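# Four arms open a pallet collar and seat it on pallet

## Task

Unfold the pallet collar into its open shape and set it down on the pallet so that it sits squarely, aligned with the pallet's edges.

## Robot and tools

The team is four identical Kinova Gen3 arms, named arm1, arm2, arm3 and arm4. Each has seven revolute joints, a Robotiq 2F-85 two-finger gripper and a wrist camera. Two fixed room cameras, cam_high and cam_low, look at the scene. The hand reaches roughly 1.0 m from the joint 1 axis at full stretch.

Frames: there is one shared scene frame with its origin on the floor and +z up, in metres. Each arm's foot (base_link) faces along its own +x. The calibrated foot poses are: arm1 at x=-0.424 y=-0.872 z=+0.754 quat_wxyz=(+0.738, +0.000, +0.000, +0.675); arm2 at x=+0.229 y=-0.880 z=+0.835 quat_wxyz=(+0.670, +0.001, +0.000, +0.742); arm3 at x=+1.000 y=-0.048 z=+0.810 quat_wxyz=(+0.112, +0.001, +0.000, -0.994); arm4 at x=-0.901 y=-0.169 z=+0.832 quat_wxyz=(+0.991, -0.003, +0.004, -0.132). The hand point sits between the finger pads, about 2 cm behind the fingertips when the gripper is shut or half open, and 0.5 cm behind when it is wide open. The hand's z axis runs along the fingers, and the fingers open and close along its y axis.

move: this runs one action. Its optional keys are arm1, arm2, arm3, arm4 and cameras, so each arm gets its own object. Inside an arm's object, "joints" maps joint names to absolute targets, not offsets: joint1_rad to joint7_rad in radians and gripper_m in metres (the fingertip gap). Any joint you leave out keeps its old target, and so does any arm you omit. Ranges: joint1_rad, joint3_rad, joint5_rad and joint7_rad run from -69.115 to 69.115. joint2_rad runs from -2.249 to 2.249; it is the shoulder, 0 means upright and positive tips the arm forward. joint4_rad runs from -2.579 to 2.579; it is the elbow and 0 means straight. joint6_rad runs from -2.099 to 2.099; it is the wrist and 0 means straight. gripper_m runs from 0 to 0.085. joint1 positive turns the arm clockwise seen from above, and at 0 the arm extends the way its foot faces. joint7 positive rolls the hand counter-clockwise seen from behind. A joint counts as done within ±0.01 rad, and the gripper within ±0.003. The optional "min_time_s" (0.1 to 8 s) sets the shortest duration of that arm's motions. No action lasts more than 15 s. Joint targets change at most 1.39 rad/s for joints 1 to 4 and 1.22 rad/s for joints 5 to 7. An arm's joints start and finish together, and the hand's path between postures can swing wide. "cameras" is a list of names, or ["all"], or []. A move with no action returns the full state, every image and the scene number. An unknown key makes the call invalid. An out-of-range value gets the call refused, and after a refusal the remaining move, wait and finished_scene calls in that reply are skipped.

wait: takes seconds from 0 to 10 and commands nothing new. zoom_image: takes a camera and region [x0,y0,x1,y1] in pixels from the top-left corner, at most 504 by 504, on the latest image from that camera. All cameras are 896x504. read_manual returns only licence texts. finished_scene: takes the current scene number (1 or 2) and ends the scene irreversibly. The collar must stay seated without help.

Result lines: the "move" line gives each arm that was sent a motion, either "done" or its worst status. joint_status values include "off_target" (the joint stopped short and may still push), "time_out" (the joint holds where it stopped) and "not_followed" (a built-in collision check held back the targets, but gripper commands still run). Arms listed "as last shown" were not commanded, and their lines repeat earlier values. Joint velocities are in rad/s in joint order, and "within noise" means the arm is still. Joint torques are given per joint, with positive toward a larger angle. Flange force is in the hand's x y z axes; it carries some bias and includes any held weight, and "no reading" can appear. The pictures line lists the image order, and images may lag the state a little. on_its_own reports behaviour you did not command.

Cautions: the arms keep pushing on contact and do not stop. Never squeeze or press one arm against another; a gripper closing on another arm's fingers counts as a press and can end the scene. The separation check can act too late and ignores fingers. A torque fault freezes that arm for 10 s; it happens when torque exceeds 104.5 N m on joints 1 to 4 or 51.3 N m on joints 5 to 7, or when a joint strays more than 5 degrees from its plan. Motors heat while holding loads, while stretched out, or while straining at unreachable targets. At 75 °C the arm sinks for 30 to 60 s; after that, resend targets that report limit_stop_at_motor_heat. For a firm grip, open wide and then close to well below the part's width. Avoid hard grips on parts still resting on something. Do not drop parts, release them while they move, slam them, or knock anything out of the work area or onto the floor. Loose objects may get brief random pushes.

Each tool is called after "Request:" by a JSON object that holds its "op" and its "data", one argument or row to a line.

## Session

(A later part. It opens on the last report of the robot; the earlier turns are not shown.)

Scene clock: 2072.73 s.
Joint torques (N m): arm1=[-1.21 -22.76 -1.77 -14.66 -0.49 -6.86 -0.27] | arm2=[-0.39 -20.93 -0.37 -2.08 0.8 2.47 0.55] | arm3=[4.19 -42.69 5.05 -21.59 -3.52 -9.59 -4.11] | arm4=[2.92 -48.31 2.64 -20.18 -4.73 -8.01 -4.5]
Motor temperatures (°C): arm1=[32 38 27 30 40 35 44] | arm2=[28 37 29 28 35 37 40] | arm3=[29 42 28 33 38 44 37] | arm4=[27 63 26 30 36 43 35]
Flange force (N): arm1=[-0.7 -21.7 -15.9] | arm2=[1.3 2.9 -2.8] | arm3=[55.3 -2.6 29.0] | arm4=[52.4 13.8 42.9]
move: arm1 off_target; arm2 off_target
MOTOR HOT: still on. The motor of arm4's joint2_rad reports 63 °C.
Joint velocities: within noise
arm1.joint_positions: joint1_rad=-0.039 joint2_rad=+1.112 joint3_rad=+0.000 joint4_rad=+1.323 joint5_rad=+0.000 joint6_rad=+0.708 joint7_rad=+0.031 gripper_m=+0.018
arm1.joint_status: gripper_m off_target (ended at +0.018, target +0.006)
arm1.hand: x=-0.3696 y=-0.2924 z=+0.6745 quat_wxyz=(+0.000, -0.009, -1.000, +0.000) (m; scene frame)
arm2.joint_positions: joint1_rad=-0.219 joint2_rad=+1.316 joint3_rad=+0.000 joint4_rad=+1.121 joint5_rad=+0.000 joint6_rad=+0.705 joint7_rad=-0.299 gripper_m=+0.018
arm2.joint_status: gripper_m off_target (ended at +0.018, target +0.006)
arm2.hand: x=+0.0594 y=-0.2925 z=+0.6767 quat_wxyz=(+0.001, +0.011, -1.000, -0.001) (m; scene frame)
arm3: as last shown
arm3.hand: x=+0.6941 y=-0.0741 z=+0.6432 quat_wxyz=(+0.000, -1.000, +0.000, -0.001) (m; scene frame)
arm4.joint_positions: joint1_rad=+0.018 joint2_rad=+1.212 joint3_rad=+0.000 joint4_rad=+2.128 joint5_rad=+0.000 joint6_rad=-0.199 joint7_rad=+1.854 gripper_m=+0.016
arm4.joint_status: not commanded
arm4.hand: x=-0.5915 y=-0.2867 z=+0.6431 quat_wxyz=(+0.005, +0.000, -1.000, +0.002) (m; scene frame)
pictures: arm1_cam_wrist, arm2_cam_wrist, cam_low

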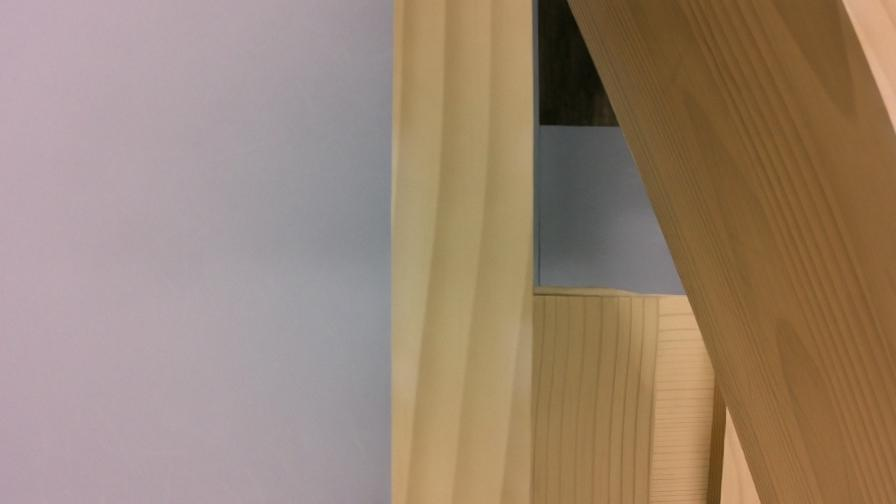

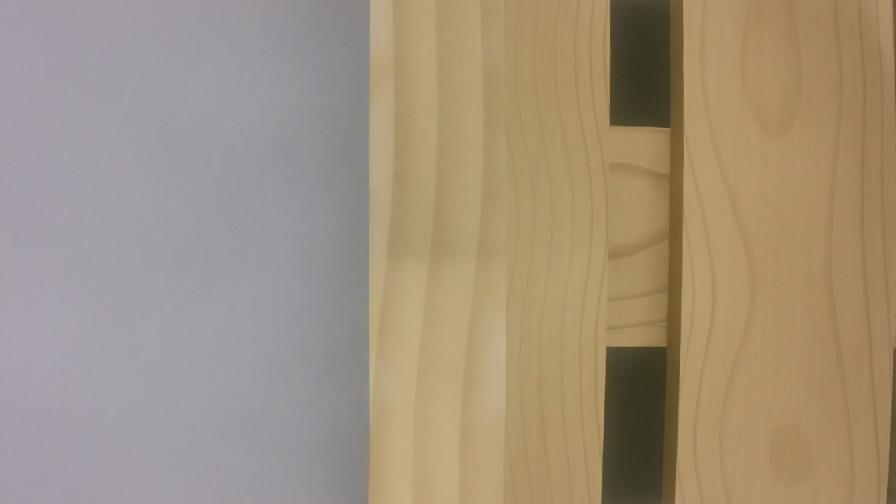

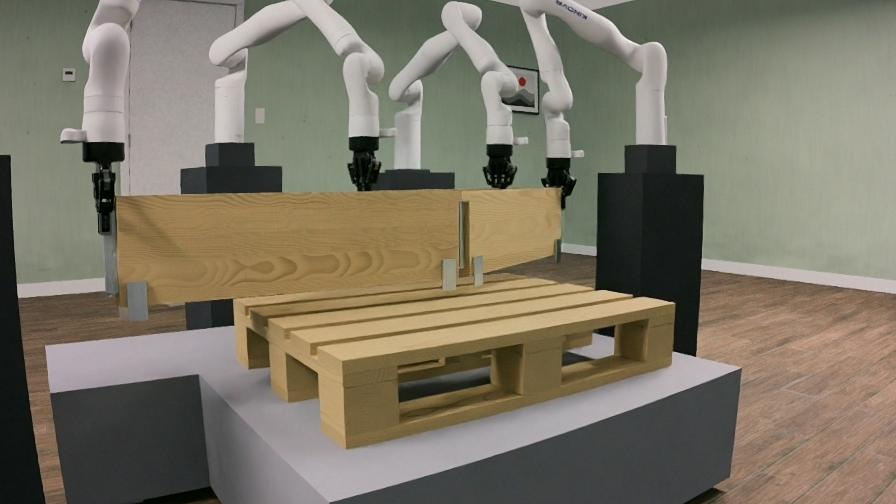

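Request:
{"op": "move", "data": {
  "arm3": {"joints": {"joint1_rad": 0.4344, "joint2_rad": 1.1424, "joint4_rad": 1.9769, "joint6_rad": 0.0223, "joint7_rad": 1.7985}, "min_time_s": 2.5},
  "arm4": {"joints": {"joint7_rad": 1.872}, "min_time_s": 1.0},
  "cameras": ["arm2_cam_wrist", "cam_high"]
}}

Scene clock: 2103.57 s.
Joint torques (N m): arm1=[-9.35 -29.31 -9.92 -13.53 -3.41 -4.6 -0.37] | arm2=[-9.8 -26.72 -9.24 -9.83 -1.96 -1.98 0.57] | arm3=[-4.21 -41.82 -4.73 -18.5 -2.26 -7.01 -2.94] | arm4=[-0.35 -50.28 -0.61 -29.63 -4.19 -12.63 -4.06]
Motor temperatures (°C): arm1=[32 37 27 31 40 35 44] | arm2=[28 38 29 28 35 37 40] | arm3=[29 44 28 34 38 44 37] | arm4=[27 64 26 29 36 43 35]
Flange force (N): arm1=[-15.5 -13.3 0.0] | arm2=[-17.0 -6.7 -3.8] | arm3=[37.9 -6.8 28.2] | arm4=[66.7 11.2 28.7]
move: arm3 done; arm4 done
MOTOR HOT: still on. The motor of arm4's joint2_rad reports 64 °C.
TORQUE WARNING: arm3's joint2_rad reached its warning level (56.7 N m). A warning alone does not stop the arm.
Joint velocities: within noise
arm1.joint_positions: joint1_rad=-0.039 joint2_rad=+1.112 joint3_rad=+0.000 joint4_rad=+1.322 joint5_rad=+0.000 joint6_rad=+0.707 joint7_rad=+0.031 gripper_m=+0.018
arm1.joint_status: not commanded
arm1.hand: x=-0.3695 y=-0.2924 z=+0.6745 quat_wxyz=(+0.000, -0.009, -1.000, +0.000) (m; scene frame)
arm2: as last shown
arm2.hand: x=+0.0595 y=-0.2924 z=+0.6768 quat_wxyz=(+0.001, +0.011, -1.000, -0.001) (m; scene frame)
arm3.joint_positions: joint1_rad=+0.434 joint2_rad=+1.142 joint3_rad=+0.000 joint4_rad=+1.977 joint5_rad=+0.000 joint6_rad=+0.022 joint7_rad=+1.799 gripper_m=+0.016
arm3.joint_status: all done
arm3.hand: x=+0.6242 y=+0.0572 z=+0.6430 quat_wxyz=(+0.000, -1.000, -0.009, -0.001) (m; scene frame)
arm4.joint_positions: joint1_rad=+0.018 joint2_rad=+1.212 joint3_rad=+0.000 joint4_rad=+2.128 joint5_rad=+0.000 joint6_rad=-0.199 joint7_rad=+1.872 gripper_m=+0.016
arm4.joint_status: all done
arm4.hand: x=-0.5915 y=-0.2868 z=+0.6431 quat_wxyz=(+0.005, +0.009, -1.000, +0.002) (m; scene frame)
pictures: arm2_cam_wrist, cam_high

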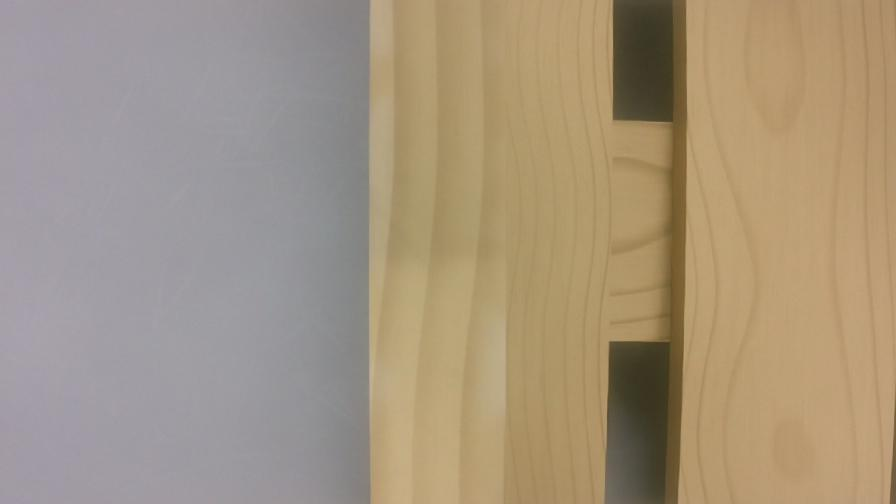

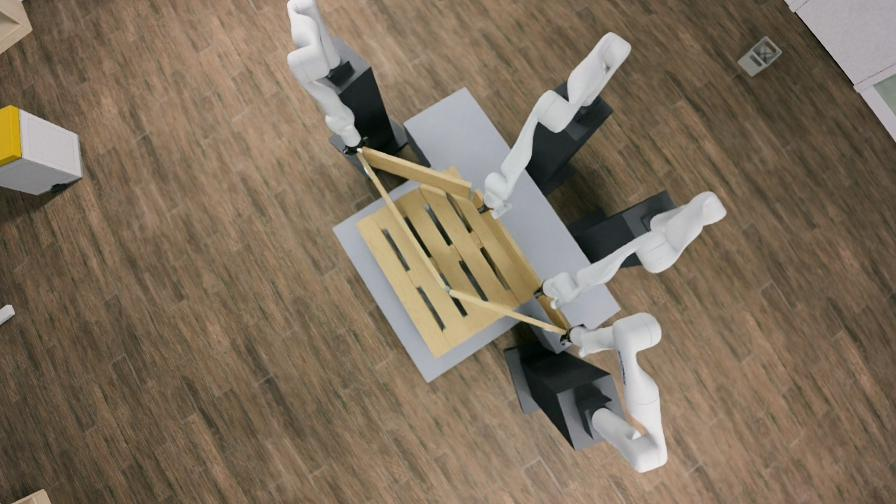

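Request:
{"op": "move", "data": {
  "arm4": {"joints": {"joint1_rad": 0.0255, "joint2_rad": 1.2168, "joint4_rad": 2.151, "joint6_rad": -0.2262, "joint7_rad": 1.8791}, "min_time_s": 1.0},
  "cameras": ["arm4_cam_wrist"]
}}

Request:
{"op": "move", "data": {
  "arm4": {"joints": {"gripper_m": 0.026}},
  "cameras": ["arm4_cam_wrist", "cam_low"]
}}

Scene clock: 2248.40 s.
Joint torques (N m): arm1=[0.78 -20.38 0.37 -15.88 0.39 -8.54 -0.19] | arm2=[2.25 -21.97 2.13 0.75 1.64 4.85 0.56] | arm3=[1.02 -34.84 2.65 -8.37 -1.66 -2.66 -2.33] | arm4=[7.69 -30.19 11.22 5.27 -4.14 1.92 -2.6]
Motor temperatures (°C): arm1=[32 37 27 31 40 35 44] | arm2=[29 38 29 28 35 37 40] | arm3=[29 43 28 33 38 42 37] | arm4=[27 71 26 29 36 45 35]
Flange force (N): arm1=[3.2 -26.0 -23.3] | arm2=[7.6 9.6 4.6] | arm3=[16.8 2.4 28.0] | arm4=[1.0 16.2 43.2]
move: arm4 done
MOTOR HOT: still on. The motor of arm4's joint2_rad reports 71 °C.
Joint velocities: within noise
arm1.joint_positions: joint1_rad=-0.039 joint2_rad=+1.112 joint3_rad=+0.000 joint4_rad=+1.322 joint5_rad=+0.000 joint6_rad=+0.708 joint7_rad=+0.031 gripper_m=+0.018
arm1.joint_status: not commanded
arm1.hand: x=-0.3697 y=-0.2924 z=+0.6745 quat_wxyz=(+0.000, -0.009, -1.000, +0.000) (m; scene frame)
arm2, arm3: as last shown
arm2.hand: x=+0.0593 y=-0.2925 z=+0.6767 quat_wxyz=(+0.001, +0.011, -1.000, -0.001) (m; scene frame)
arm3.hand: x=+0.6243 y=+0.0572 z=+0.6429 quat_wxyz=(+0.000, -1.000, -0.009, -0.001) (m; scene frame)
arm4.joint_positions: joint1_rad=+0.026 joint2_rad=+1.217 joint3_rad=+0.000 joint4_rad=+2.151 joint5_rad=+0.000 joint6_rad=-0.226 joint7_rad=+1.879 gripper_m=+0.016
arm4.joint_status: all done
arm4.hand: x=-0.5997 y=-0.2867 z=+0.6432 quat_wxyz=(+0.005, +0.008, -1.000, +0.002) (m; scene frame)
pictures: arm4_cam_wrist

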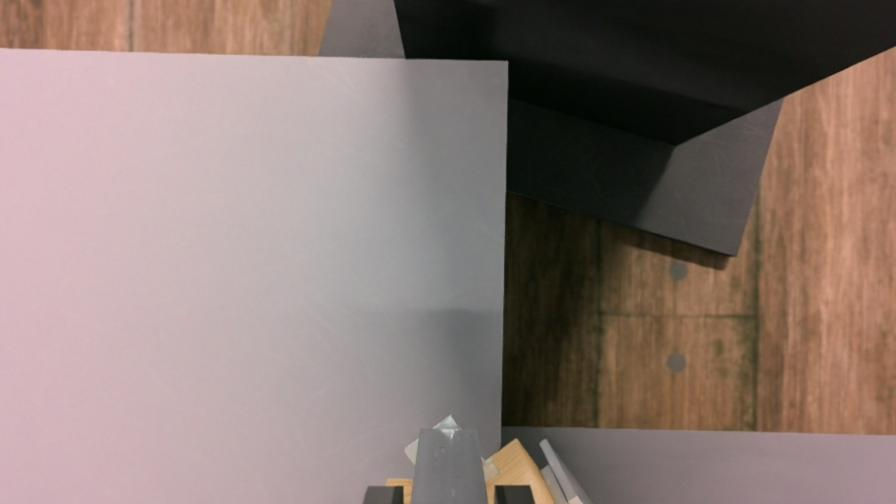

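Scene clock: 2249.13 s.
Joint torques (N m): arm1=[0.02 -48.54 -0.7 -12.6 -0.33 0.99 0.03] | arm2=[2.92 -22.89 3.09 -6.66 2.09 -0.77 0.75] | arm3=[-0.38 -29.44 1.33 -5.27 -1.45 -1.34 -2.11] | arm4=[-1.25 -16.09 -3.06 0.31 0.02 -0.37 -0.13]
Motor temperatures (°C): arm1=[32 37 27 31 40 35 44] | arm2=[29 38 29 28 35 37 40] | arm3=[29 43 28 33 38 42 37] | arm4=[27 71 26 29 36 45 35]
Flange force (N): arm1=[-0.1 5.6 44.4] | arm2=[4.5 -7.5 -6.9] | arm3=[12.3 -2.1 19.5] | arm4=[4.7 -3.9 -6.0]
move: arm4 done
MOTOR HOT: still on. The motor of arm4's joint2_rad reports 71 °C.
Joint velocities: within noise
arm1.joint_positions: joint1_rad=-0.039 joint2_rad=+1.112 joint3_rad=+0.000 joint4_rad=+1.323 joint5_rad=+0.000 joint6_rad=+0.707 joint7_rad=+0.031 gripper_m=+0.018
arm1.joint_status: not commanded
arm1.hand: x=-0.3696 y=-0.2924 z=+0.6744 quat_wxyz=(+0.000, -0.009, -1.000, +0.000) (m; scene frame)
arm2, arm3: as last shown
arm2.hand: x=+0.0594 y=-0.2925 z=+0.6767 quat_wxyz=(+0.001, +0.011, -1.000, -0.001) (m; scene frame)
arm3.hand: x=+0.6243 y=+0.0572 z=+0.6430 quat_wxyz=(+0.000, -1.000, -0.009, -0.001) (m; scene frame)
arm4.joint_positions: joint1_rad=+0.026 joint2_rad=+1.217 joint3_rad=+0.000 joint4_rad=+2.151 joint5_rad=+0.000 joint6_rad=-0.226 joint7_rad=+1.879 gripper_m=+0.026
arm4.joint_status: all done
arm4.hand: x=-0.5997 y=-0.2868 z=+0.6432 quat_wxyz=(+0.005, +0.008, -1.000, +0.002) (m; scene frame)
pictures: arm4_cam_wrist, cam_low

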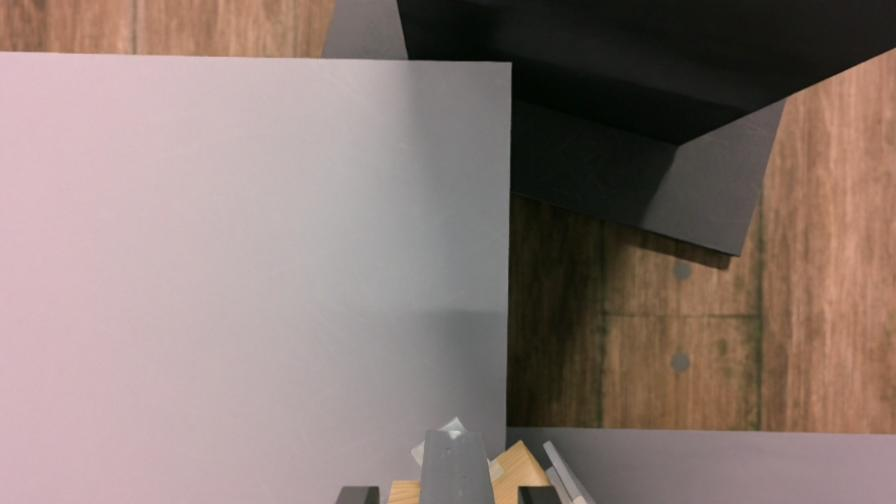

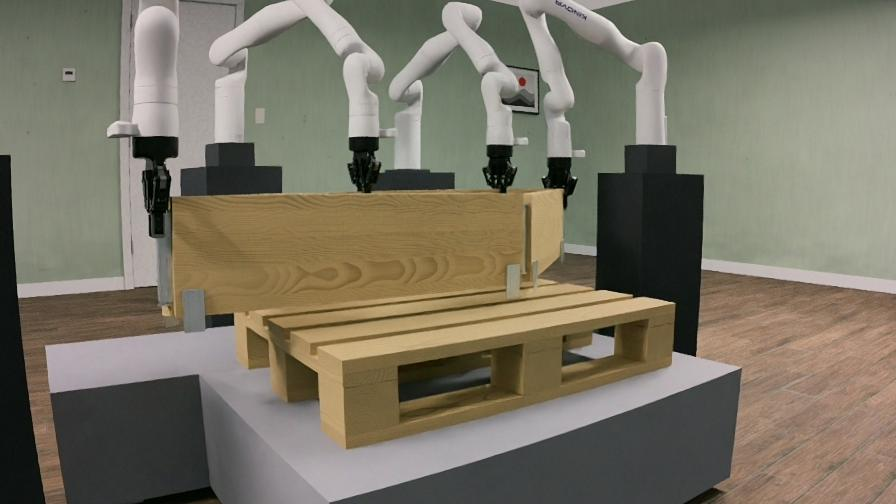

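Request:
{"op": "move", "data": {
  "arm2": {"joints": {"joint1_rad": -0.2189, "joint2_rad": 1.308, "joint4_rad": 1.1253, "joint6_rad": 0.7083, "joint7_rad": -0.2986}, "min_time_s": 1.0},
  "arm4": {"joints": {"joint1_rad": 0.0532, "joint2_rad": 0.7475, "joint4_rad": 2.3536, "joint6_rad": 0.0405, "joint7_rad": 1.9068}, "min_time_s": 1.5},
  "cameras": []
}}

Request:
{"op": "move", "data": {
  "arm4": {"joints": {"joint1_rad": -0.5061, "joint2_rad": 1.0958, "joint4_rad": 1.1479, "joint6_rad": 0.8979, "joint7_rad": 1.9927, "gripper_m": 0.06}, "min_time_s": 2.0},
  "cameras": ["arm4_cam_wrist", "cam_high"]
}}

Scene clock: 2308.67 s.
Joint torques (N m): arm1=[-0.43 -38.85 -1.74 -13.02 -0.61 -2.48 0.26] | arm2=[3.88 -38.79 4.38 -10.54 2.51 0.27 0.93] | arm3=[-0.18 -25.3 3.5 -5.1 -1.33 -1.37 -2.04] | arm4=[0.38 -13.91 -0.64 -0.12 -0.18 0.32 -0.04]
Motor temperatures (°C): arm1=[32 43 27 31 40 35 44] | arm2=[28 39 29 28 35 37 40] | arm3=[29 41 28 32 37 42 37] | arm4=[27 60 26 27 36 43 35]
Flange force (N): arm1=[0.0 -1.5 21.1] | arm2=[7.3 -4.1 21.8] | arm3=[11.7 -1.6 9.0] | arm4=[0.2 0.8 -0.4]
move: arm2 done; arm4 done
MOTOR HOT: still on. The motor of arm4's joint2_rad reports 60 °C.
Joint velocities: within noise
arm1.joint_positions: joint1_rad=-0.039 joint2_rad=+1.112 joint3_rad=+0.000 joint4_rad=+1.322 joint5_rad=+0.000 joint6_rad=+0.707 joint7_rad=+0.031 gripper_m=+0.018
arm1.joint_status: not commanded
arm1.hand: x=-0.3696 y=-0.2924 z=+0.6745 quat_wxyz=(+0.000, -0.009, -1.000, +0.000) (m; scene frame)
arm2.joint_positions: joint1_rad=-0.219 joint2_rad=+1.308 joint3_rad=+0.000 joint4_rad=+1.125 joint5_rad=+0.000 joint6_rad=+0.708 joint7_rad=-0.299 gripper_m=+0.018
arm2.joint_status: all done
arm2.hand: x=+0.0594 y=-0.2926 z=+0.6807 quat_wxyz=(+0.001, +0.011, -1.000, -0.001) (m; scene frame)
arm3: as last shown
arm3.hand: x=+0.6244 y=+0.0572 z=+0.6429 quat_wxyz=(+0.000, -1.000, -0.009, -0.001) (m; scene frame)
arm4.joint_positions: joint1_rad=+0.053 joint2_rad=+0.748 joint3_rad=+0.000 joint4_rad=+2.354 joint5_rad=+0.000 joint6_rad=+0.041 joint7_rad=+1.907 gripper_m=+0.026
arm4.joint_status: all done
arm4.hand: x=-0.6258 y=-0.2865 z=+0.7984 quat_wxyz=(+0.005, +0.008, -1.000, +0.002) (m; scene frame)
pictures: none
No camera images: "cameras" was empty.

Scene clock: 2313.27 s.
Joint torques (N m): arm1=[-0.36 -38.98 -1.64 -13.06 -0.59 -2.46 0.22] | arm2=[3.85 -38.61 4.48 -10.56 2.43 0.24 0.99] | arm3=[-0.32 -25.4 3.37 -5.16 -1.32 -1.43 -2.04] | arm4=[0.35 -17.81 -0.59 -2.11 -0.16 0.44 -0.04]
Motor temperatures (°C): arm1=[32 43 27 31 40 35 44] | arm2=[28 39 29 28 35 37 40] | arm3=[29 41 28 32 37 42 37] | arm4=[27 59 26 27 36 43 35]
Flange force (N): arm1=[0.1 -1.6 21.3] | arm2=[7.2 -4.5 21.4] | arm3=[11.8 -1.9 9.1] | arm4=[0.2 0.8 -0.3]
move: arm4 time_out
MOTOR HOT: still on. The motor of arm4's joint2_rad reports 59 °C.
Joint velocities: within noise
arm1.joint_positions: joint1_rad=-0.039 joint2_rad=+1.112 joint3_rad=+0.000 joint4_rad=+1.322 joint5_rad=+0.000 joint6_rad=+0.707 joint7_rad=+0.031 gripper_m=+0.018
arm1.joint_status: not commanded
arm1.hand: x=-0.3696 y=-0.2924 z=+0.6745 quat_wxyz=(+0.000, -0.009, -1.000, +0.000) (m; scene frame)
arm2, arm3: as last shown
arm4.joint_positions: joint1_rad=-0.150 joint2_rad=+0.882 joint3_rad=+0.000 joint4_rad=+1.981 joint5_rad=+0.000 joint6_rad=+0.315 joint7_rad=+1.940 gripper_m=+0.060
arm4.joint_status: joint1_rad time_out (moved -0.203 of -0.559); joint2_rad time_out (moved +0.134 of +0.348); joint4_rad time_out (moved -0.373 of -1.206); joint6_rad time_out (moved +0.275 of +0.857); joint7_rad time_out (moved +0.033 of +0.086); the others done
arm4.hand: x=-0.5075 y=-0.2402 z=+0.7681 quat_wxyz=(+0.022, +0.126, -0.992, -0.003) (m; scene frame)
pictures: arm4_cam_wrist, cam_high
led back after a hold (arm4 arm): the arm was led back toward your command in small steps, so it may still be short of it.
joint command not followed: on one or more control steps a check withheld the commanded joint targets of the arm4 arm, and it was not sent them on those steps.
cause: the commanded joint targets, or the way to them, would bring a part of the robot too close to another arm (this arm's gripper and a part of the arm1 arm, 48 mm apart when this arm was first held).

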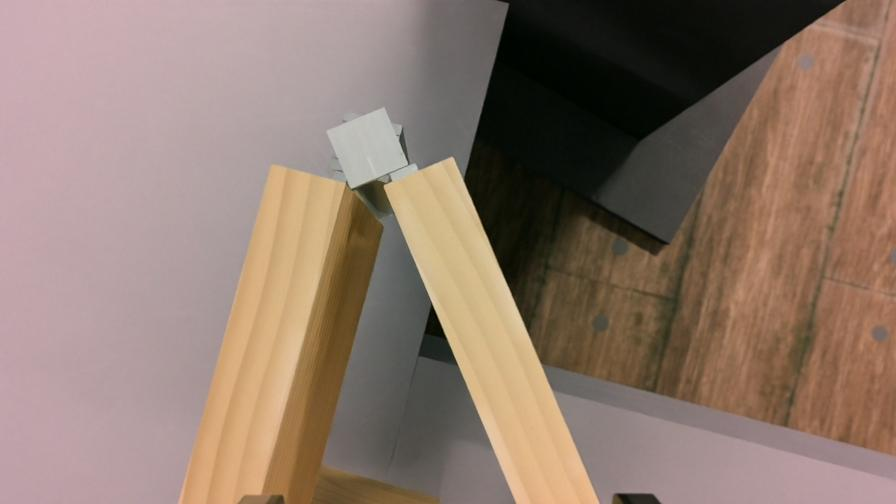

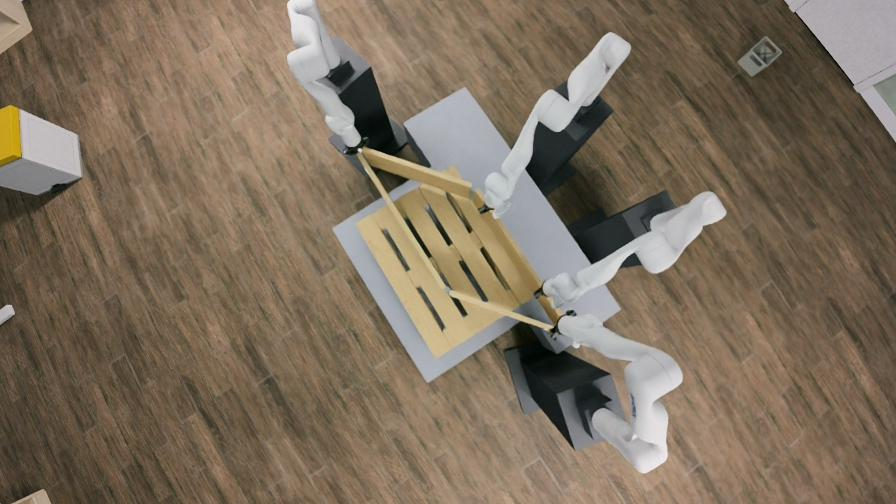

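Request:
{"op": "move", "data": {
  "arm4": {"joints": {"joint1_rad": -0.5061, "joint2_rad": 0.7793, "joint4_rad": 2.0908, "joint6_rad": 0.2715, "joint7_rad": 1.9927}, "min_time_s": 1.5},
  "cameras": []
}}

Request:
{"op": "move", "data": {
  "arm4": {"joints": {"joint1_rad": -0.5061, "joint2_rad": 1.0958, "joint4_rad": 1.1479, "joint6_rad": 0.8979, "joint7_rad": 1.9927}, "min_time_s": 2.0},
  "cameras": ["arm4_cam_wrist", "cam_low"]
}}

Scene clock: 2330.27 s.
Joint torques (N m): arm1=[-0.34 -38.97 -1.67 -13.13 -0.56 -2.44 0.27] | arm2=[3.96 -38.68 4.44 -10.48 2.48 0.18 0.91] | arm3=[-0.27 -25.37 3.36 -5.14 -1.29 -1.43 -1.98] | arm4=[0.33 -16.43 -0.7 -2.14 -0.17 0.34 0]
Motor temperatures (°C): arm1=[32 43 27 31 40 34 44] | arm2=[28 40 29 28 35 37 40] | arm3=[29 41 28 32 37 42 37] | arm4=[27 57 26 27 36 43 35]
Flange force (N): arm1=[0.3 -1.9 21.3] | arm2=[7.5 -3.8 21.6] | arm3=[11.7 -1.7 9.0] | arm4=[0.0 1.1 -0.4]
move: arm4 done
MOTOR HOT: cleared for the motors of arm4.
Joint velocities: within noise
arm1, arm2, arm3: as last shown
arm4.joint_positions: joint1_rad=-0.506 joint2_rad=+0.779 joint3_rad=+0.000 joint4_rad=+2.091 joint5_rad=+0.000 joint6_rad=+0.271 joint7_rad=+1.993 gripper_m=+0.060
arm4.joint_status: all done
arm4.hand: x=-0.5267 y=-0.1029 z=+0.7987 quat_wxyz=(+0.005, +0.325, -0.946, +0.001) (m; scene frame)
pictures: none
No camera images: "cameras" was empty.

Scene clock: 2332.60 s.
Joint torques (N m): arm1=[-0.35 -38.99 -1.6 -13.17 -0.58 -2.47 0.28] | arm2=[3.9 -38.65 4.42 -10.5 2.47 0.25 0.97] | arm3=[-0.33 -25.39 3.36 -5.16 -1.32 -1.42 -2.03] | arm4=[0.26 -24.97 -0.58 -6.86 -0.15 0.35 -0.01]
Motor temperatures (°C): arm1=[32 43 27 31 40 34 44] | arm2=[28 40 29 28 35 37 40] | arm3=[29 41 28 32 37 42 37] | arm4=[27 57 26 27 36 43 35]
Flange force (N): arm1=[0.2 -2.0 21.3] | arm2=[7.3 -4.2 21.5] | arm3=[11.8 -1.9 9.0] | arm4=[0.5 0.7 -0.1]
move: arm4 done
Joint velocities: within noise
arm1, arm2, arm3: as last shown
arm4.joint_positions: joint1_rad=-0.506 joint2_rad=+1.096 joint3_rad=+0.000 joint4_rad=+1.148 joint5_rad=+0.000 joint6_rad=+0.898 joint7_rad=+1.993 gripper_m=+0.060
arm4.joint_status: all done
arm4.hand: x=-0.2936 y=-0.0458 z=+0.7963 quat_wxyz=(+0.005, +0.325, -0.946, +0.001) (m; scene frame)
pictures: arm4_cam_wrist, cam_low

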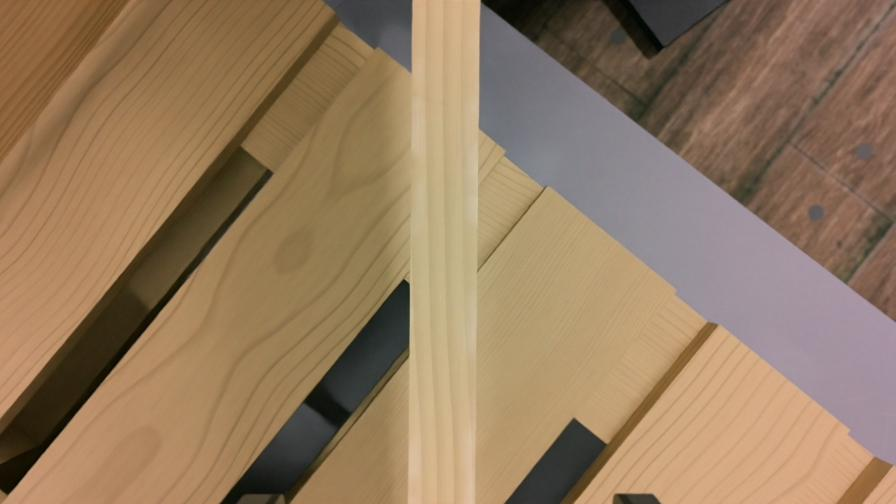

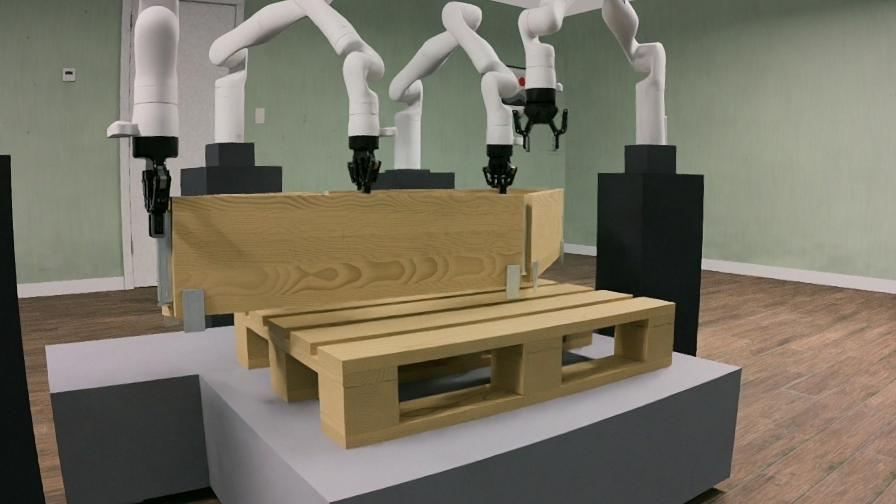

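Request:
{"op": "move", "data": {
  "arm4": {"joints": {"joint1_rad": -0.5041, "joint2_rad": 1.3562, "joint4_rad": 1.056, "joint6_rad": 0.7294, "joint7_rad": 1.9887}, "min_time_s": 1.8},
  "cameras": []
}}

Request:
{"op": "move", "data": {
  "arm4": {"joints": {"gripper_m": 0.006}},
  "cameras": ["arm4_cam_wrist", "cam_low", "arm3_cam_wrist"]
}}

Scene clock: 2355.73 s.
Joint torques (N m): arm1=[-0.36 -39 -1.71 -13.09 -0.58 -2.45 0.29] | arm2=[3.96 -38.71 4.47 -10.53 2.46 0.21 0.97] | arm3=[-0.28 -25.41 3.39 -5.14 -1.3 -1.42 -2.05] | arm4=[0.32 -25.67 -0.56 -5.75 -0.17 0.35 -0.04]
Motor temperatures (°C): arm1=[32 43 27 31 40 34 44] | arm2=[28 41 29 28 35 36 40] | arm3=[29 41 28 32 37 42 37] | arm4=[27 54 26 27 35 43 35]
Flange force (N): arm1=[0.2 -1.7 21.4] | arm2=[7.5 -4.1 21.6] | arm3=[11.8 -1.8 9.1] | arm4=[0.3 0.7 -0.2]
move: arm4 done
Joint velocities: within noise
arm1, arm2, arm3: as last shown
arm4.joint_positions: joint1_rad=-0.504 joint2_rad=+1.356 joint3_rad=+0.000 joint4_rad=+1.056 joint5_rad=+0.000 joint6_rad=+0.729 joint7_rad=+1.989 gripper_m=+0.060
arm4.joint_status: all done
arm4.hand: x=-0.2941 y=-0.0475 z=+0.6551 quat_wxyz=(+0.005, +0.322, -0.947, +0.001) (m; scene frame)
pictures: none
No camera images: "cameras" was empty.

Scene clock: 2356.63 s.
Joint torques (N m): arm1=[-0.39 -39.98 -1.58 -12.75 -0.54 -1.84 0.32] | arm2=[3.35 -38.79 3.8 -10.73 2.29 0.05 0.99] | arm3=[-0.5 -25.48 2.92 -4.69 -1.19 -1.12 -1.9] | arm4=[-0.57 -22.88 -2.64 -4.9 -1.11 0.67 0.22]
Motor temperatures (°C): arm1=[32 43 27 31 40 34 44] | arm2=[28 41 29 28 35 36 40] | arm3=[29 41 28 32 37 42 37] | arm4=[27 54 26 27 35 43 35]
Flange force (N): arm1=[0.1 -0.4 24.2] | arm2=[6.5 -4.2 21.4] | arm3=[11.3 -2.2 10.3] | arm4=[2.1 0.5 -4.6]
move: arm4 off_target
Joint velocities: within noise
arm1, arm2: as last shown
arm3.joint_positions: joint1_rad=+0.434 joint2_rad=+1.142 joint3_rad=+0.000 joint4_rad=+1.977 joint5_rad=+0.000 joint6_rad=+0.022 joint7_rad=+1.798 gripper_m=+0.016
arm3.joint_status: not commanded
arm3.hand: x=+0.6243 y=+0.0572 z=+0.6429 quat_wxyz=(+0.000, -1.000, -0.009, -0.001) (m; scene frame)
arm4.joint_positions: joint1_rad=-0.504 joint2_rad=+1.356 joint3_rad=+0.000 joint4_rad=+1.056 joint5_rad=+0.000 joint6_rad=+0.729 joint7_rad=+1.989 gripper_m=+0.019
arm4.joint_status: gripper_m off_target (ended at +0.019, target +0.006)
arm4.hand: x=-0.2940 y=-0.0474 z=+0.6551 quat_wxyz=(+0.005, +0.322, -0.947, +0.001) (m; scene frame)
pictures: arm3_cam_wrist, arm4_cam_wrist, cam_low

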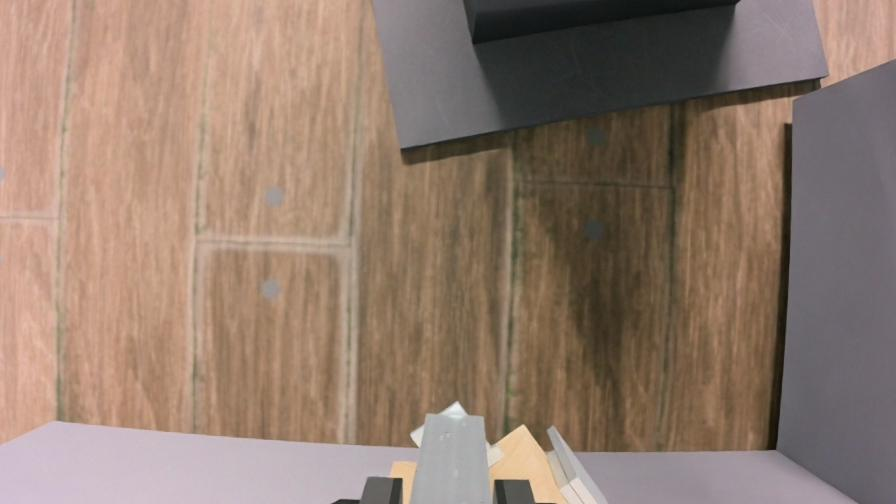

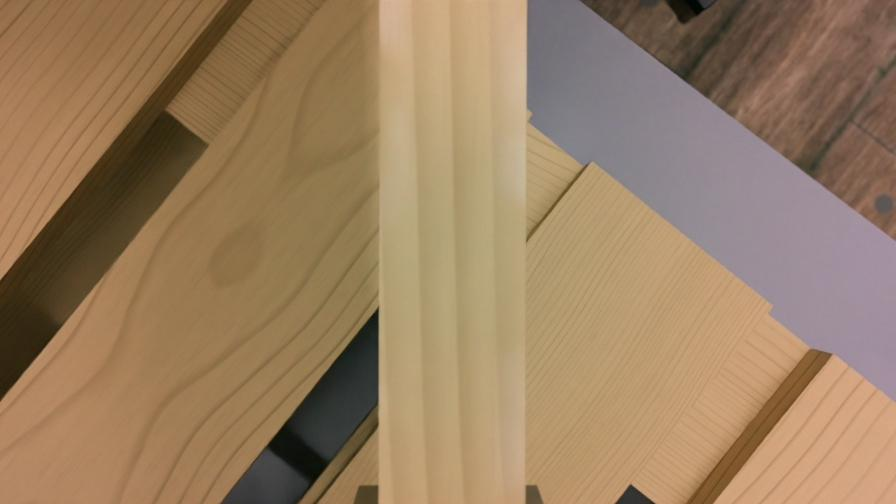

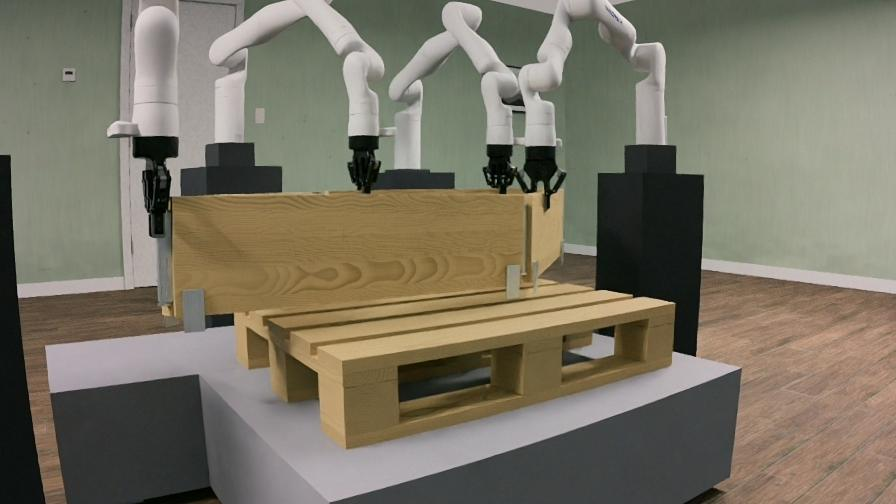

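Request:
{"op": "move", "data": {
  "arm3": {"joints": {"gripper_m": 0.026}},
  "cameras": []
}}

Request:
{"op": "move", "data": {
  "arm3": {"joints": {"joint1_rad": 0.4657, "joint2_rad": 0.7036, "joint4_rad": 2.1844, "joint6_rad": 0.2536, "joint7_rad": 1.8298}, "min_time_s": 1.5},
  "cameras": []
}}

Request:
{"op": "move", "data": {
  "arm3": {"joints": {"joint1_rad": 0.1247, "joint2_rad": 0.9193, "joint4_rad": 1.5135, "joint6_rad": 0.7088, "joint7_rad": 2.1255, "gripper_m": 0.06}, "min_time_s": 2.0},
  "cameras": ["arm3_cam_wrist", "cam_high", "cam_low"]
}}

Scene clock: 2384.40 s.
Joint torques (N m): arm1=[3.07 -31.1 2.46 -12.91 1.63 -4.86 0.78] | arm2=[12.13 -47.3 13.51 -17.83 5.84 -3.23 1.34] | arm3=[-9.16 -29.32 -11.33 -12.35 -0.05 -5.23 -0.47] | arm4=[2.31 -34.23 1.11 -7.38 0.5 0.91 0.36]
Motor temperatures (°C): arm1=[32 44 27 31 40 34 44] | arm2=[28 42 29 28 35 36 40] | arm3=[29 40 28 32 37 42 37] | arm4=[27 52 26 26 35 43 35]
Flange force (N): arm1=[7.3 -6.1 3.2] | arm2=[18.0 -18.8 27.7] | arm3=[26.5 -17.1 5.5] | arm4=[-5.6 2.1 15.6]
move: arm3 done
Joint velocities: within noise
arm1.joint_positions: joint1_rad=-0.039 joint2_rad=+1.112 joint3_rad=+0.000 joint4_rad=+1.322 joint5_rad=+0.000 joint6_rad=+0.708 joint7_rad=+0.031 gripper_m=+0.018
arm1.joint_status: not commanded
arm1.hand: x=-0.3698 y=-0.2924 z=+0.6745 quat_wxyz=(+0.000, -0.009, -1.000, +0.000) (m; scene frame)
arm2: as last shown
arm2.hand: x=+0.0594 y=-0.2928 z=+0.6805 quat_wxyz=(+0.001, +0.011, -1.000, -0.001) (m; scene frame)
arm3.joint_positions: joint1_rad=+0.435 joint2_rad=+1.143 joint3_rad=+0.000 joint4_rad=+1.977 joint5_rad=+0.000 joint6_rad=+0.022 joint7_rad=+1.799 gripper_m=+0.026
arm3.joint_status: all done
arm3.hand: x=+0.6245 y=+0.0573 z=+0.6429 quat_wxyz=(+0.000, -1.000, -0.009, -0.001) (m; scene frame)
arm4.joint_positions: joint1_rad=-0.504 joint2_rad=+1.357 joint3_rad=+0.000 joint4_rad=+1.056 joint5_rad=+0.000 joint6_rad=+0.729 joint7_rad=+1.989 gripper_m=+0.019
arm4.joint_status: not commanded
arm4.hand: x=-0.2943 y=-0.0475 z=+0.6548 quat_wxyz=(+0.005, +0.322, -0.947, +0.001) (m; scene frame)
pictures: none
No camera images: "cameras" was empty.

Scene clock: 2386.23 s.
Joint torques (N m): arm1=[-2.06 -26.9 -2.73 -12.36 -0.29 -6.34 0.54] | arm2=[1.36 -52.36 2.96 -14.66 2.27 0.12 1.11] | arm3=[-0.69 -15.28 0.26 -2.91 0.5 0.13 -0.03] | arm4=[1.94 -34.51 0.22 -7.36 -0.29 1.03 -0.16]
Motor temperatures (°C): arm1=[32 43 27 31 40 34 44] | arm2=[28 42 29 28 35 36 40] | arm3=[29 40 28 32 37 42 37] | arm4=[27 52 26 26 35 43 35]
Flange force (N): arm1=[-1.9 -6.3 -6.5] | arm2=[4.3 -0.5 44.3] | arm3=[2.9 -0.8 -0.4] | arm4=[-5.2 0.7 16.3]
move: arm3 done
TORQUE WARNING: arm2's joint2_rad reached its warning level (56.7 N m). A warning alone does not stop the arm.
Joint velocities: within noise
arm1.joint_positions: joint1_rad=-0.039 joint2_rad=+1.112 joint3_rad=+0.000 joint4_rad=+1.322 joint5_rad=+0.000 joint6_rad=+0.707 joint7_rad=+0.031 gripper_m=+0.018
arm1.joint_status: not commanded
arm1.hand: x=-0.3696 y=-0.2924 z=+0.6745 quat_wxyz=(+0.000, -0.009, -1.000, +0.000) (m; scene frame)
arm2.joint_positions: joint1_rad=-0.219 joint2_rad=+1.308 joint3_rad=+0.000 joint4_rad=+1.125 joint5_rad=+0.000 joint6_rad=+0.708 joint7_rad=-0.299 gripper_m=+0.018
arm2.joint_status: not commanded
arm2.hand: x=+0.0594 y=-0.2926 z=+0.6807 quat_wxyz=(+0.001, +0.011, -1.000, -0.001) (m; scene frame)
arm3.joint_positions: joint1_rad=+0.466 joint2_rad=+0.704 joint3_rad=+0.000 joint4_rad=+2.184 joint5_rad=+0.000 joint6_rad=+0.254 joint7_rad=+1.830 gripper_m=+0.026
arm3.joint_status: all done
arm3.hand: x=+0.6651 y=+0.0599 z=+0.7990 quat_wxyz=(+0.000, -1.000, -0.009, -0.001) (m; scene frame)
arm4.joint_positions: joint1_rad=-0.504 joint2_rad=+1.356 joint3_rad=+0.000 joint4_rad=+1.056 joint5_rad=+0.000 joint6_rad=+0.729 joint7_rad=+1.989 gripper_m=+0.019
arm4.joint_status: not commanded
arm4.hand: x=-0.2941 y=-0.0475 z=+0.6551 quat_wxyz=(+0.005, +0.322, -0.947, +0.001) (m; scene frame)
pictures: none
No camera images: "cameras" was empty.

Scene clock: 2388.57 s.
Joint torques (N m): arm1=[-2.01 -26.94 -2.69 -12.33 -0.3 -6.39 0.55] | arm2=[1.43 -52.39 2.95 -14.75 2.21 0.17 1.14] | arm3=[-0.67 -21.66 0.33 -6.43 0.54 0.14 -0.04] | arm4=[1.9 -34.46 0.23 -7.36 -0.29 1 -0.19]
Motor temperatures (°C): arm1=[32 43 27 31 40 34 44] | arm2=[28 43 29 28 35 36 40] | arm3=[29 40 28 32 37 42 37] | arm4=[27 52 26 26 35 43 35]
Flange force (N): arm1=[-1.9 -5.9 -6.5] | arm2=[4.3 -1.1 44.3] | arm3=[3.4 0.9 -0.8] | arm4=[-5.2 0.6 16.2]
move: arm3 done
Joint velocities: within noise
arm1, arm2, arm4: as last shown
arm3.joint_positions: joint1_rad=+0.125 joint2_rad=+0.919 joint3_rad=+0.000 joint4_rad=+1.514 joint5_rad=+0.000 joint6_rad=+0.709 joint7_rad=+2.125 gripper_m=+0.060
arm3.joint_status: all done
arm3.hand: x=+0.4612 y=-0.0773 z=+0.7987 quat_wxyz=(-0.001, -0.947, -0.322, -0.001) (m; scene frame)
pictures: arm3_cam_wrist, cam_high, cam_low

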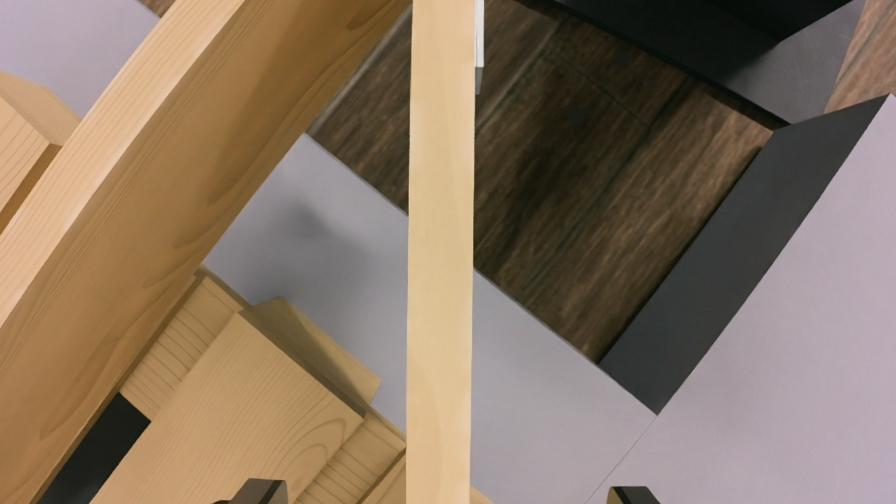

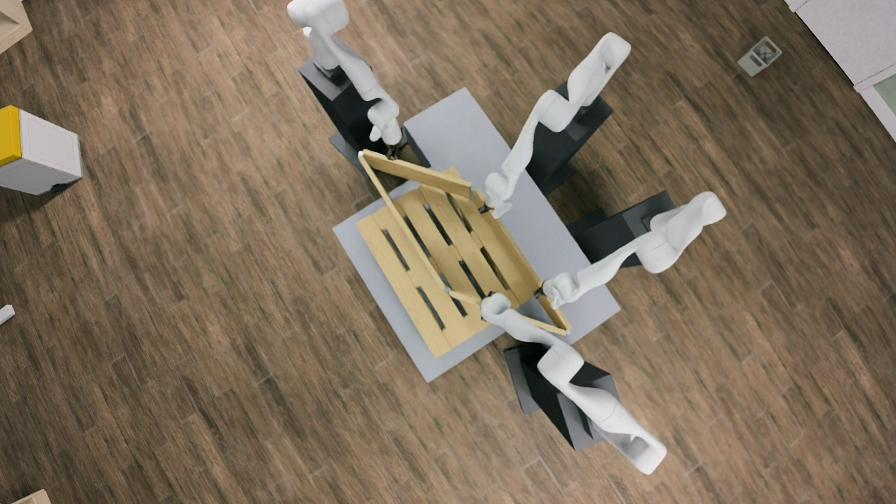

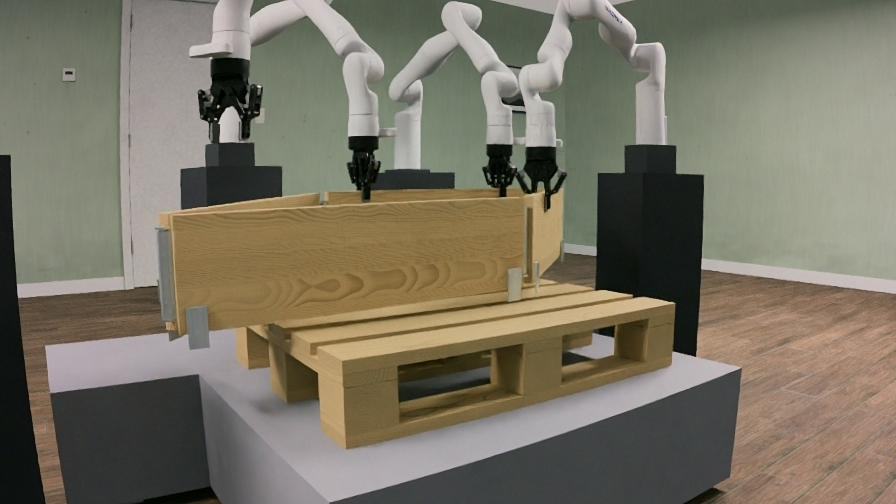

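Request:
{"op": "move", "data": {
  "arm3": {"joints": {"joint1_rad": 0.1281, "joint2_rad": 1.281, "joint4_rad": 1.4082, "joint6_rad": 0.4524, "joint7_rad": 2.1114}, "min_time_s": 1.8},
  "cameras": []
}}

Request:
{"op": "move", "data": {
  "arm3": {"joints": {"gripper_m": 0.006}},
  "cameras": ["arm3_cam_wrist", "cam_low"]
}}

Scene clock: 2418.33 s.
Joint torques (N m): arm1=[-2.05 -26.91 -2.72 -12.39 -0.26 -6.39 0.56] | arm2=[1.45 -52.44 2.97 -14.72 2.27 0.15 1.14] | arm3=[-0.71 -22.91 0.46 -4.61 0.5 0.11 -0.04] | arm4=[1.91 -34.46 0.24 -7.33 -0.3 1.02 -0.16]
Motor temperatures (°C): arm1=[32 42 27 31 39 34 44] | arm2=[28 46 29 28 35 36 40] | arm3=[29 39 28 32 37 42 37] | arm4=[27 51 26 26 35 42 35]
Flange force (N): arm1=[-1.9 -6.3 -6.6] | arm2=[4.4 -0.8 44.5] | arm3=[3.7 1.0 -2.4] | arm4=[-5.2 0.6 16.2]
move: arm3 done
Joint velocities: within noise
arm1, arm2, arm4: as last shown
arm3.joint_positions: joint1_rad=+0.128 joint2_rad=+1.281 joint3_rad=+0.000 joint4_rad=+1.408 joint5_rad=+0.000 joint6_rad=+0.452 joint7_rad=+2.111 gripper_m=+0.060
arm3.joint_status: all done
arm3.hand: x=+0.4600 y=-0.0757 z=+0.6197 quat_wxyz=(-0.001, -0.950, -0.314, -0.001) (m; scene frame)
pictures: none
No camera images: "cameras" was empty.

Scene clock: 2419.23 s.
Joint torques (N m): arm1=[-1.48 -25.17 -2.18 -12.32 -0.18 -6.49 0.44] | arm2=[2.13 -53.67 3.44 -11.81 2.28 2.92 0.98] | arm3=[4.83 -23.54 6.44 -6.75 0.06 -1.64 -2.36] | arm4=[2.15 -33.1 0.44 -6.71 -0.11 1.04 -0.03]
Motor temperatures (°C): arm1=[32 42 27 31 39 34 44] | arm2=[28 46 29 28 35 36 40] | arm3=[29 39 28 32 37 42 37] | arm4=[27 51 26 26 35 42 34]
Flange force (N): arm1=[-0.9 -8.4 -10.0] | arm2=[7.2 6.3 52.6] | arm3=[3.0 7.7 -5.3] | arm4=[-6.2 0.8 14.2]
move: arm3 off_target
TORQUE WARNING: arm2's joint2_rad reached its warning level (56.7 N m). A warning alone does not stop the arm.
Joint velocities: within noise
arm1.joint_positions: joint1_rad=-0.039 joint2_rad=+1.112 joint3_rad=+0.000 joint4_rad=+1.322 joint5_rad=+0.000 joint6_rad=+0.708 joint7_rad=+0.031 gripper_m=+0.018
arm1.joint_status: not commanded
arm1.hand: x=-0.3697 y=-0.2924 z=+0.6745 quat_wxyz=(+0.000, -0.009, -1.000, +0.000) (m; scene frame)
arm2.joint_positions: joint1_rad=-0.219 joint2_rad=+1.308 joint3_rad=+0.000 joint4_rad=+1.125 joint5_rad=+0.000 joint6_rad=+0.708 joint7_rad=-0.299 gripper_m=+0.018
arm2.joint_status: not commanded
arm2.hand: x=+0.0594 y=-0.2927 z=+0.6806 quat_wxyz=(+0.001, +0.011, -1.000, -0.001) (m; scene frame)
arm3.joint_positions: joint1_rad=+0.128 joint2_rad=+1.281 joint3_rad=+0.000 joint4_rad=+1.408 joint5_rad=+0.000 joint6_rad=+0.452 joint7_rad=+2.111 gripper_m=+0.019
arm3.joint_status: gripper_m off_target (ended at +0.019, target +0.006)
arm3.hand: x=+0.4601 y=-0.0758 z=+0.6197 quat_wxyz=(-0.001, -0.950, -0.314, -0.001) (m; scene frame)
arm4: as last shown
arm4.hand: x=-0.2940 y=-0.0474 z=+0.6551 quat_wxyz=(+0.005, +0.322, -0.947, +0.001) (m; scene frame)
pictures: arm3_cam_wrist, cam_low

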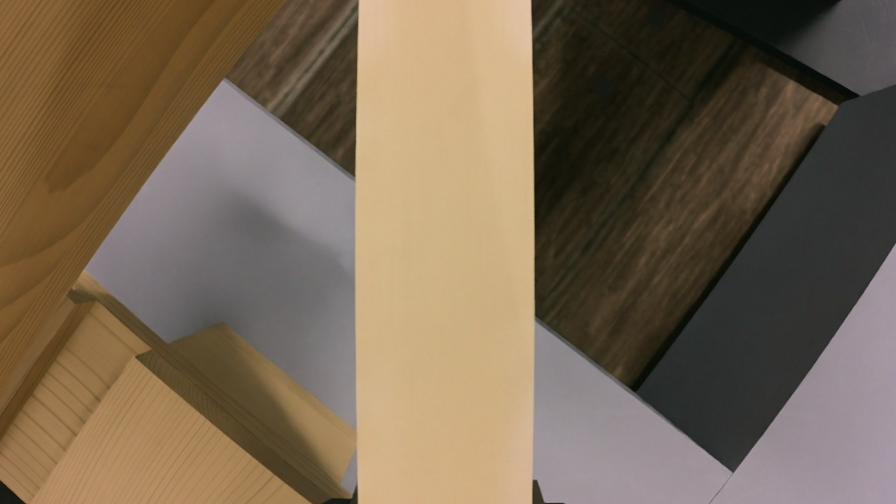

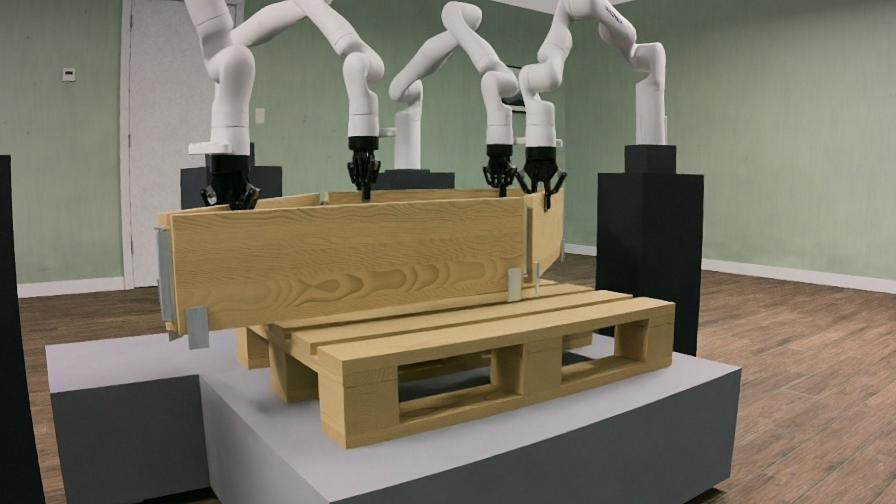

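Request:
{"op": "move", "data": {
  "arm3": {"joints": {"joint1_rad": 0.1281, "joint2_rad": 1.2465, "joint4_rad": 1.4272, "joint6_rad": 0.4679, "joint7_rad": 2.1114}, "min_time_s": 1.2},
  "cameras": ["cam_low"]
}}

Scene clock: 2434.00 s.
Joint torques (N m): arm1=[0.21 -35.14 -1.71 -8.84 -0.93 0.14 -0.02] | arm2=[0.35 -20.13 0.03 -5.83 0.9 -0.88 0.73] | arm3=[1.06 -43.13 -0.7 -8.87 -2.13 -1.42 -2.07] | arm4=[-3.23 -25.52 -4.22 -1.23 -1.3 3.81 0.53]
Motor temperatures (°C): arm1=[32 42 27 31 39 35 44] | arm2=[28 49 29 29 35 37 40] | arm3=[29 39 28 32 37 42 37] | arm4=[27 50 26 26 35 42 34]
Flange force (N): arm1=[0.3 3.9 19.7] | arm2=[0.5 -6.2 -11.5] | arm3=[-4.1 -4.6 35.1] | arm4=[-8.3 -8.9 7.9]
move: arm3 done
TORQUE WARNING: arm2's joint2_rad reached its warning level (56.7 N m). A warning alone does not stop the arm.
Joint velocities: within noise
arm1.joint_positions: joint1_rad=-0.039 joint2_rad=+1.112 joint3_rad=+0.000 joint4_rad=+1.322 joint5_rad=+0.000 joint6_rad=+0.707 joint7_rad=+0.031 gripper_m=+0.018
arm1.joint_status: not commanded
arm1.hand: x=-0.3696 y=-0.2924 z=+0.6744 quat_wxyz=(+0.000, -0.009, -1.000, +0.000) (m; scene frame)
arm2.joint_positions: joint1_rad=-0.219 joint2_rad=+1.308 joint3_rad=+0.000 joint4_rad=+1.125 joint5_rad=+0.000 joint6_rad=+0.708 joint7_rad=-0.299 gripper_m=+0.018
arm2.joint_status: not commanded
arm2.hand: x=+0.0594 y=-0.2925 z=+0.6808 quat_wxyz=(+0.001, +0.011, -1.000, -0.001) (m; scene frame)
arm3.joint_positions: joint1_rad=+0.128 joint2_rad=+1.247 joint3_rad=+0.000 joint4_rad=+1.427 joint5_rad=+0.000 joint6_rad=+0.468 joint7_rad=+2.111 gripper_m=+0.019
arm3.joint_status: all done
arm3.hand: x=+0.4600 y=-0.0757 z=+0.6357 quat_wxyz=(-0.001, -0.950, -0.314, -0.001) (m; scene frame)
arm4: as last shown
arm4.hand: x=-0.2940 y=-0.0475 z=+0.6551 quat_wxyz=(+0.005, +0.322, -0.947, +0.001) (m; scene frame)
pictures: cam_low

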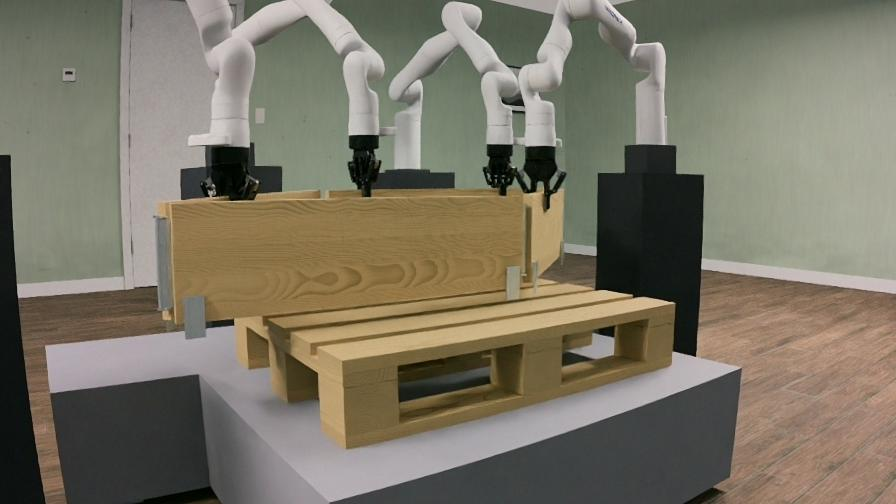

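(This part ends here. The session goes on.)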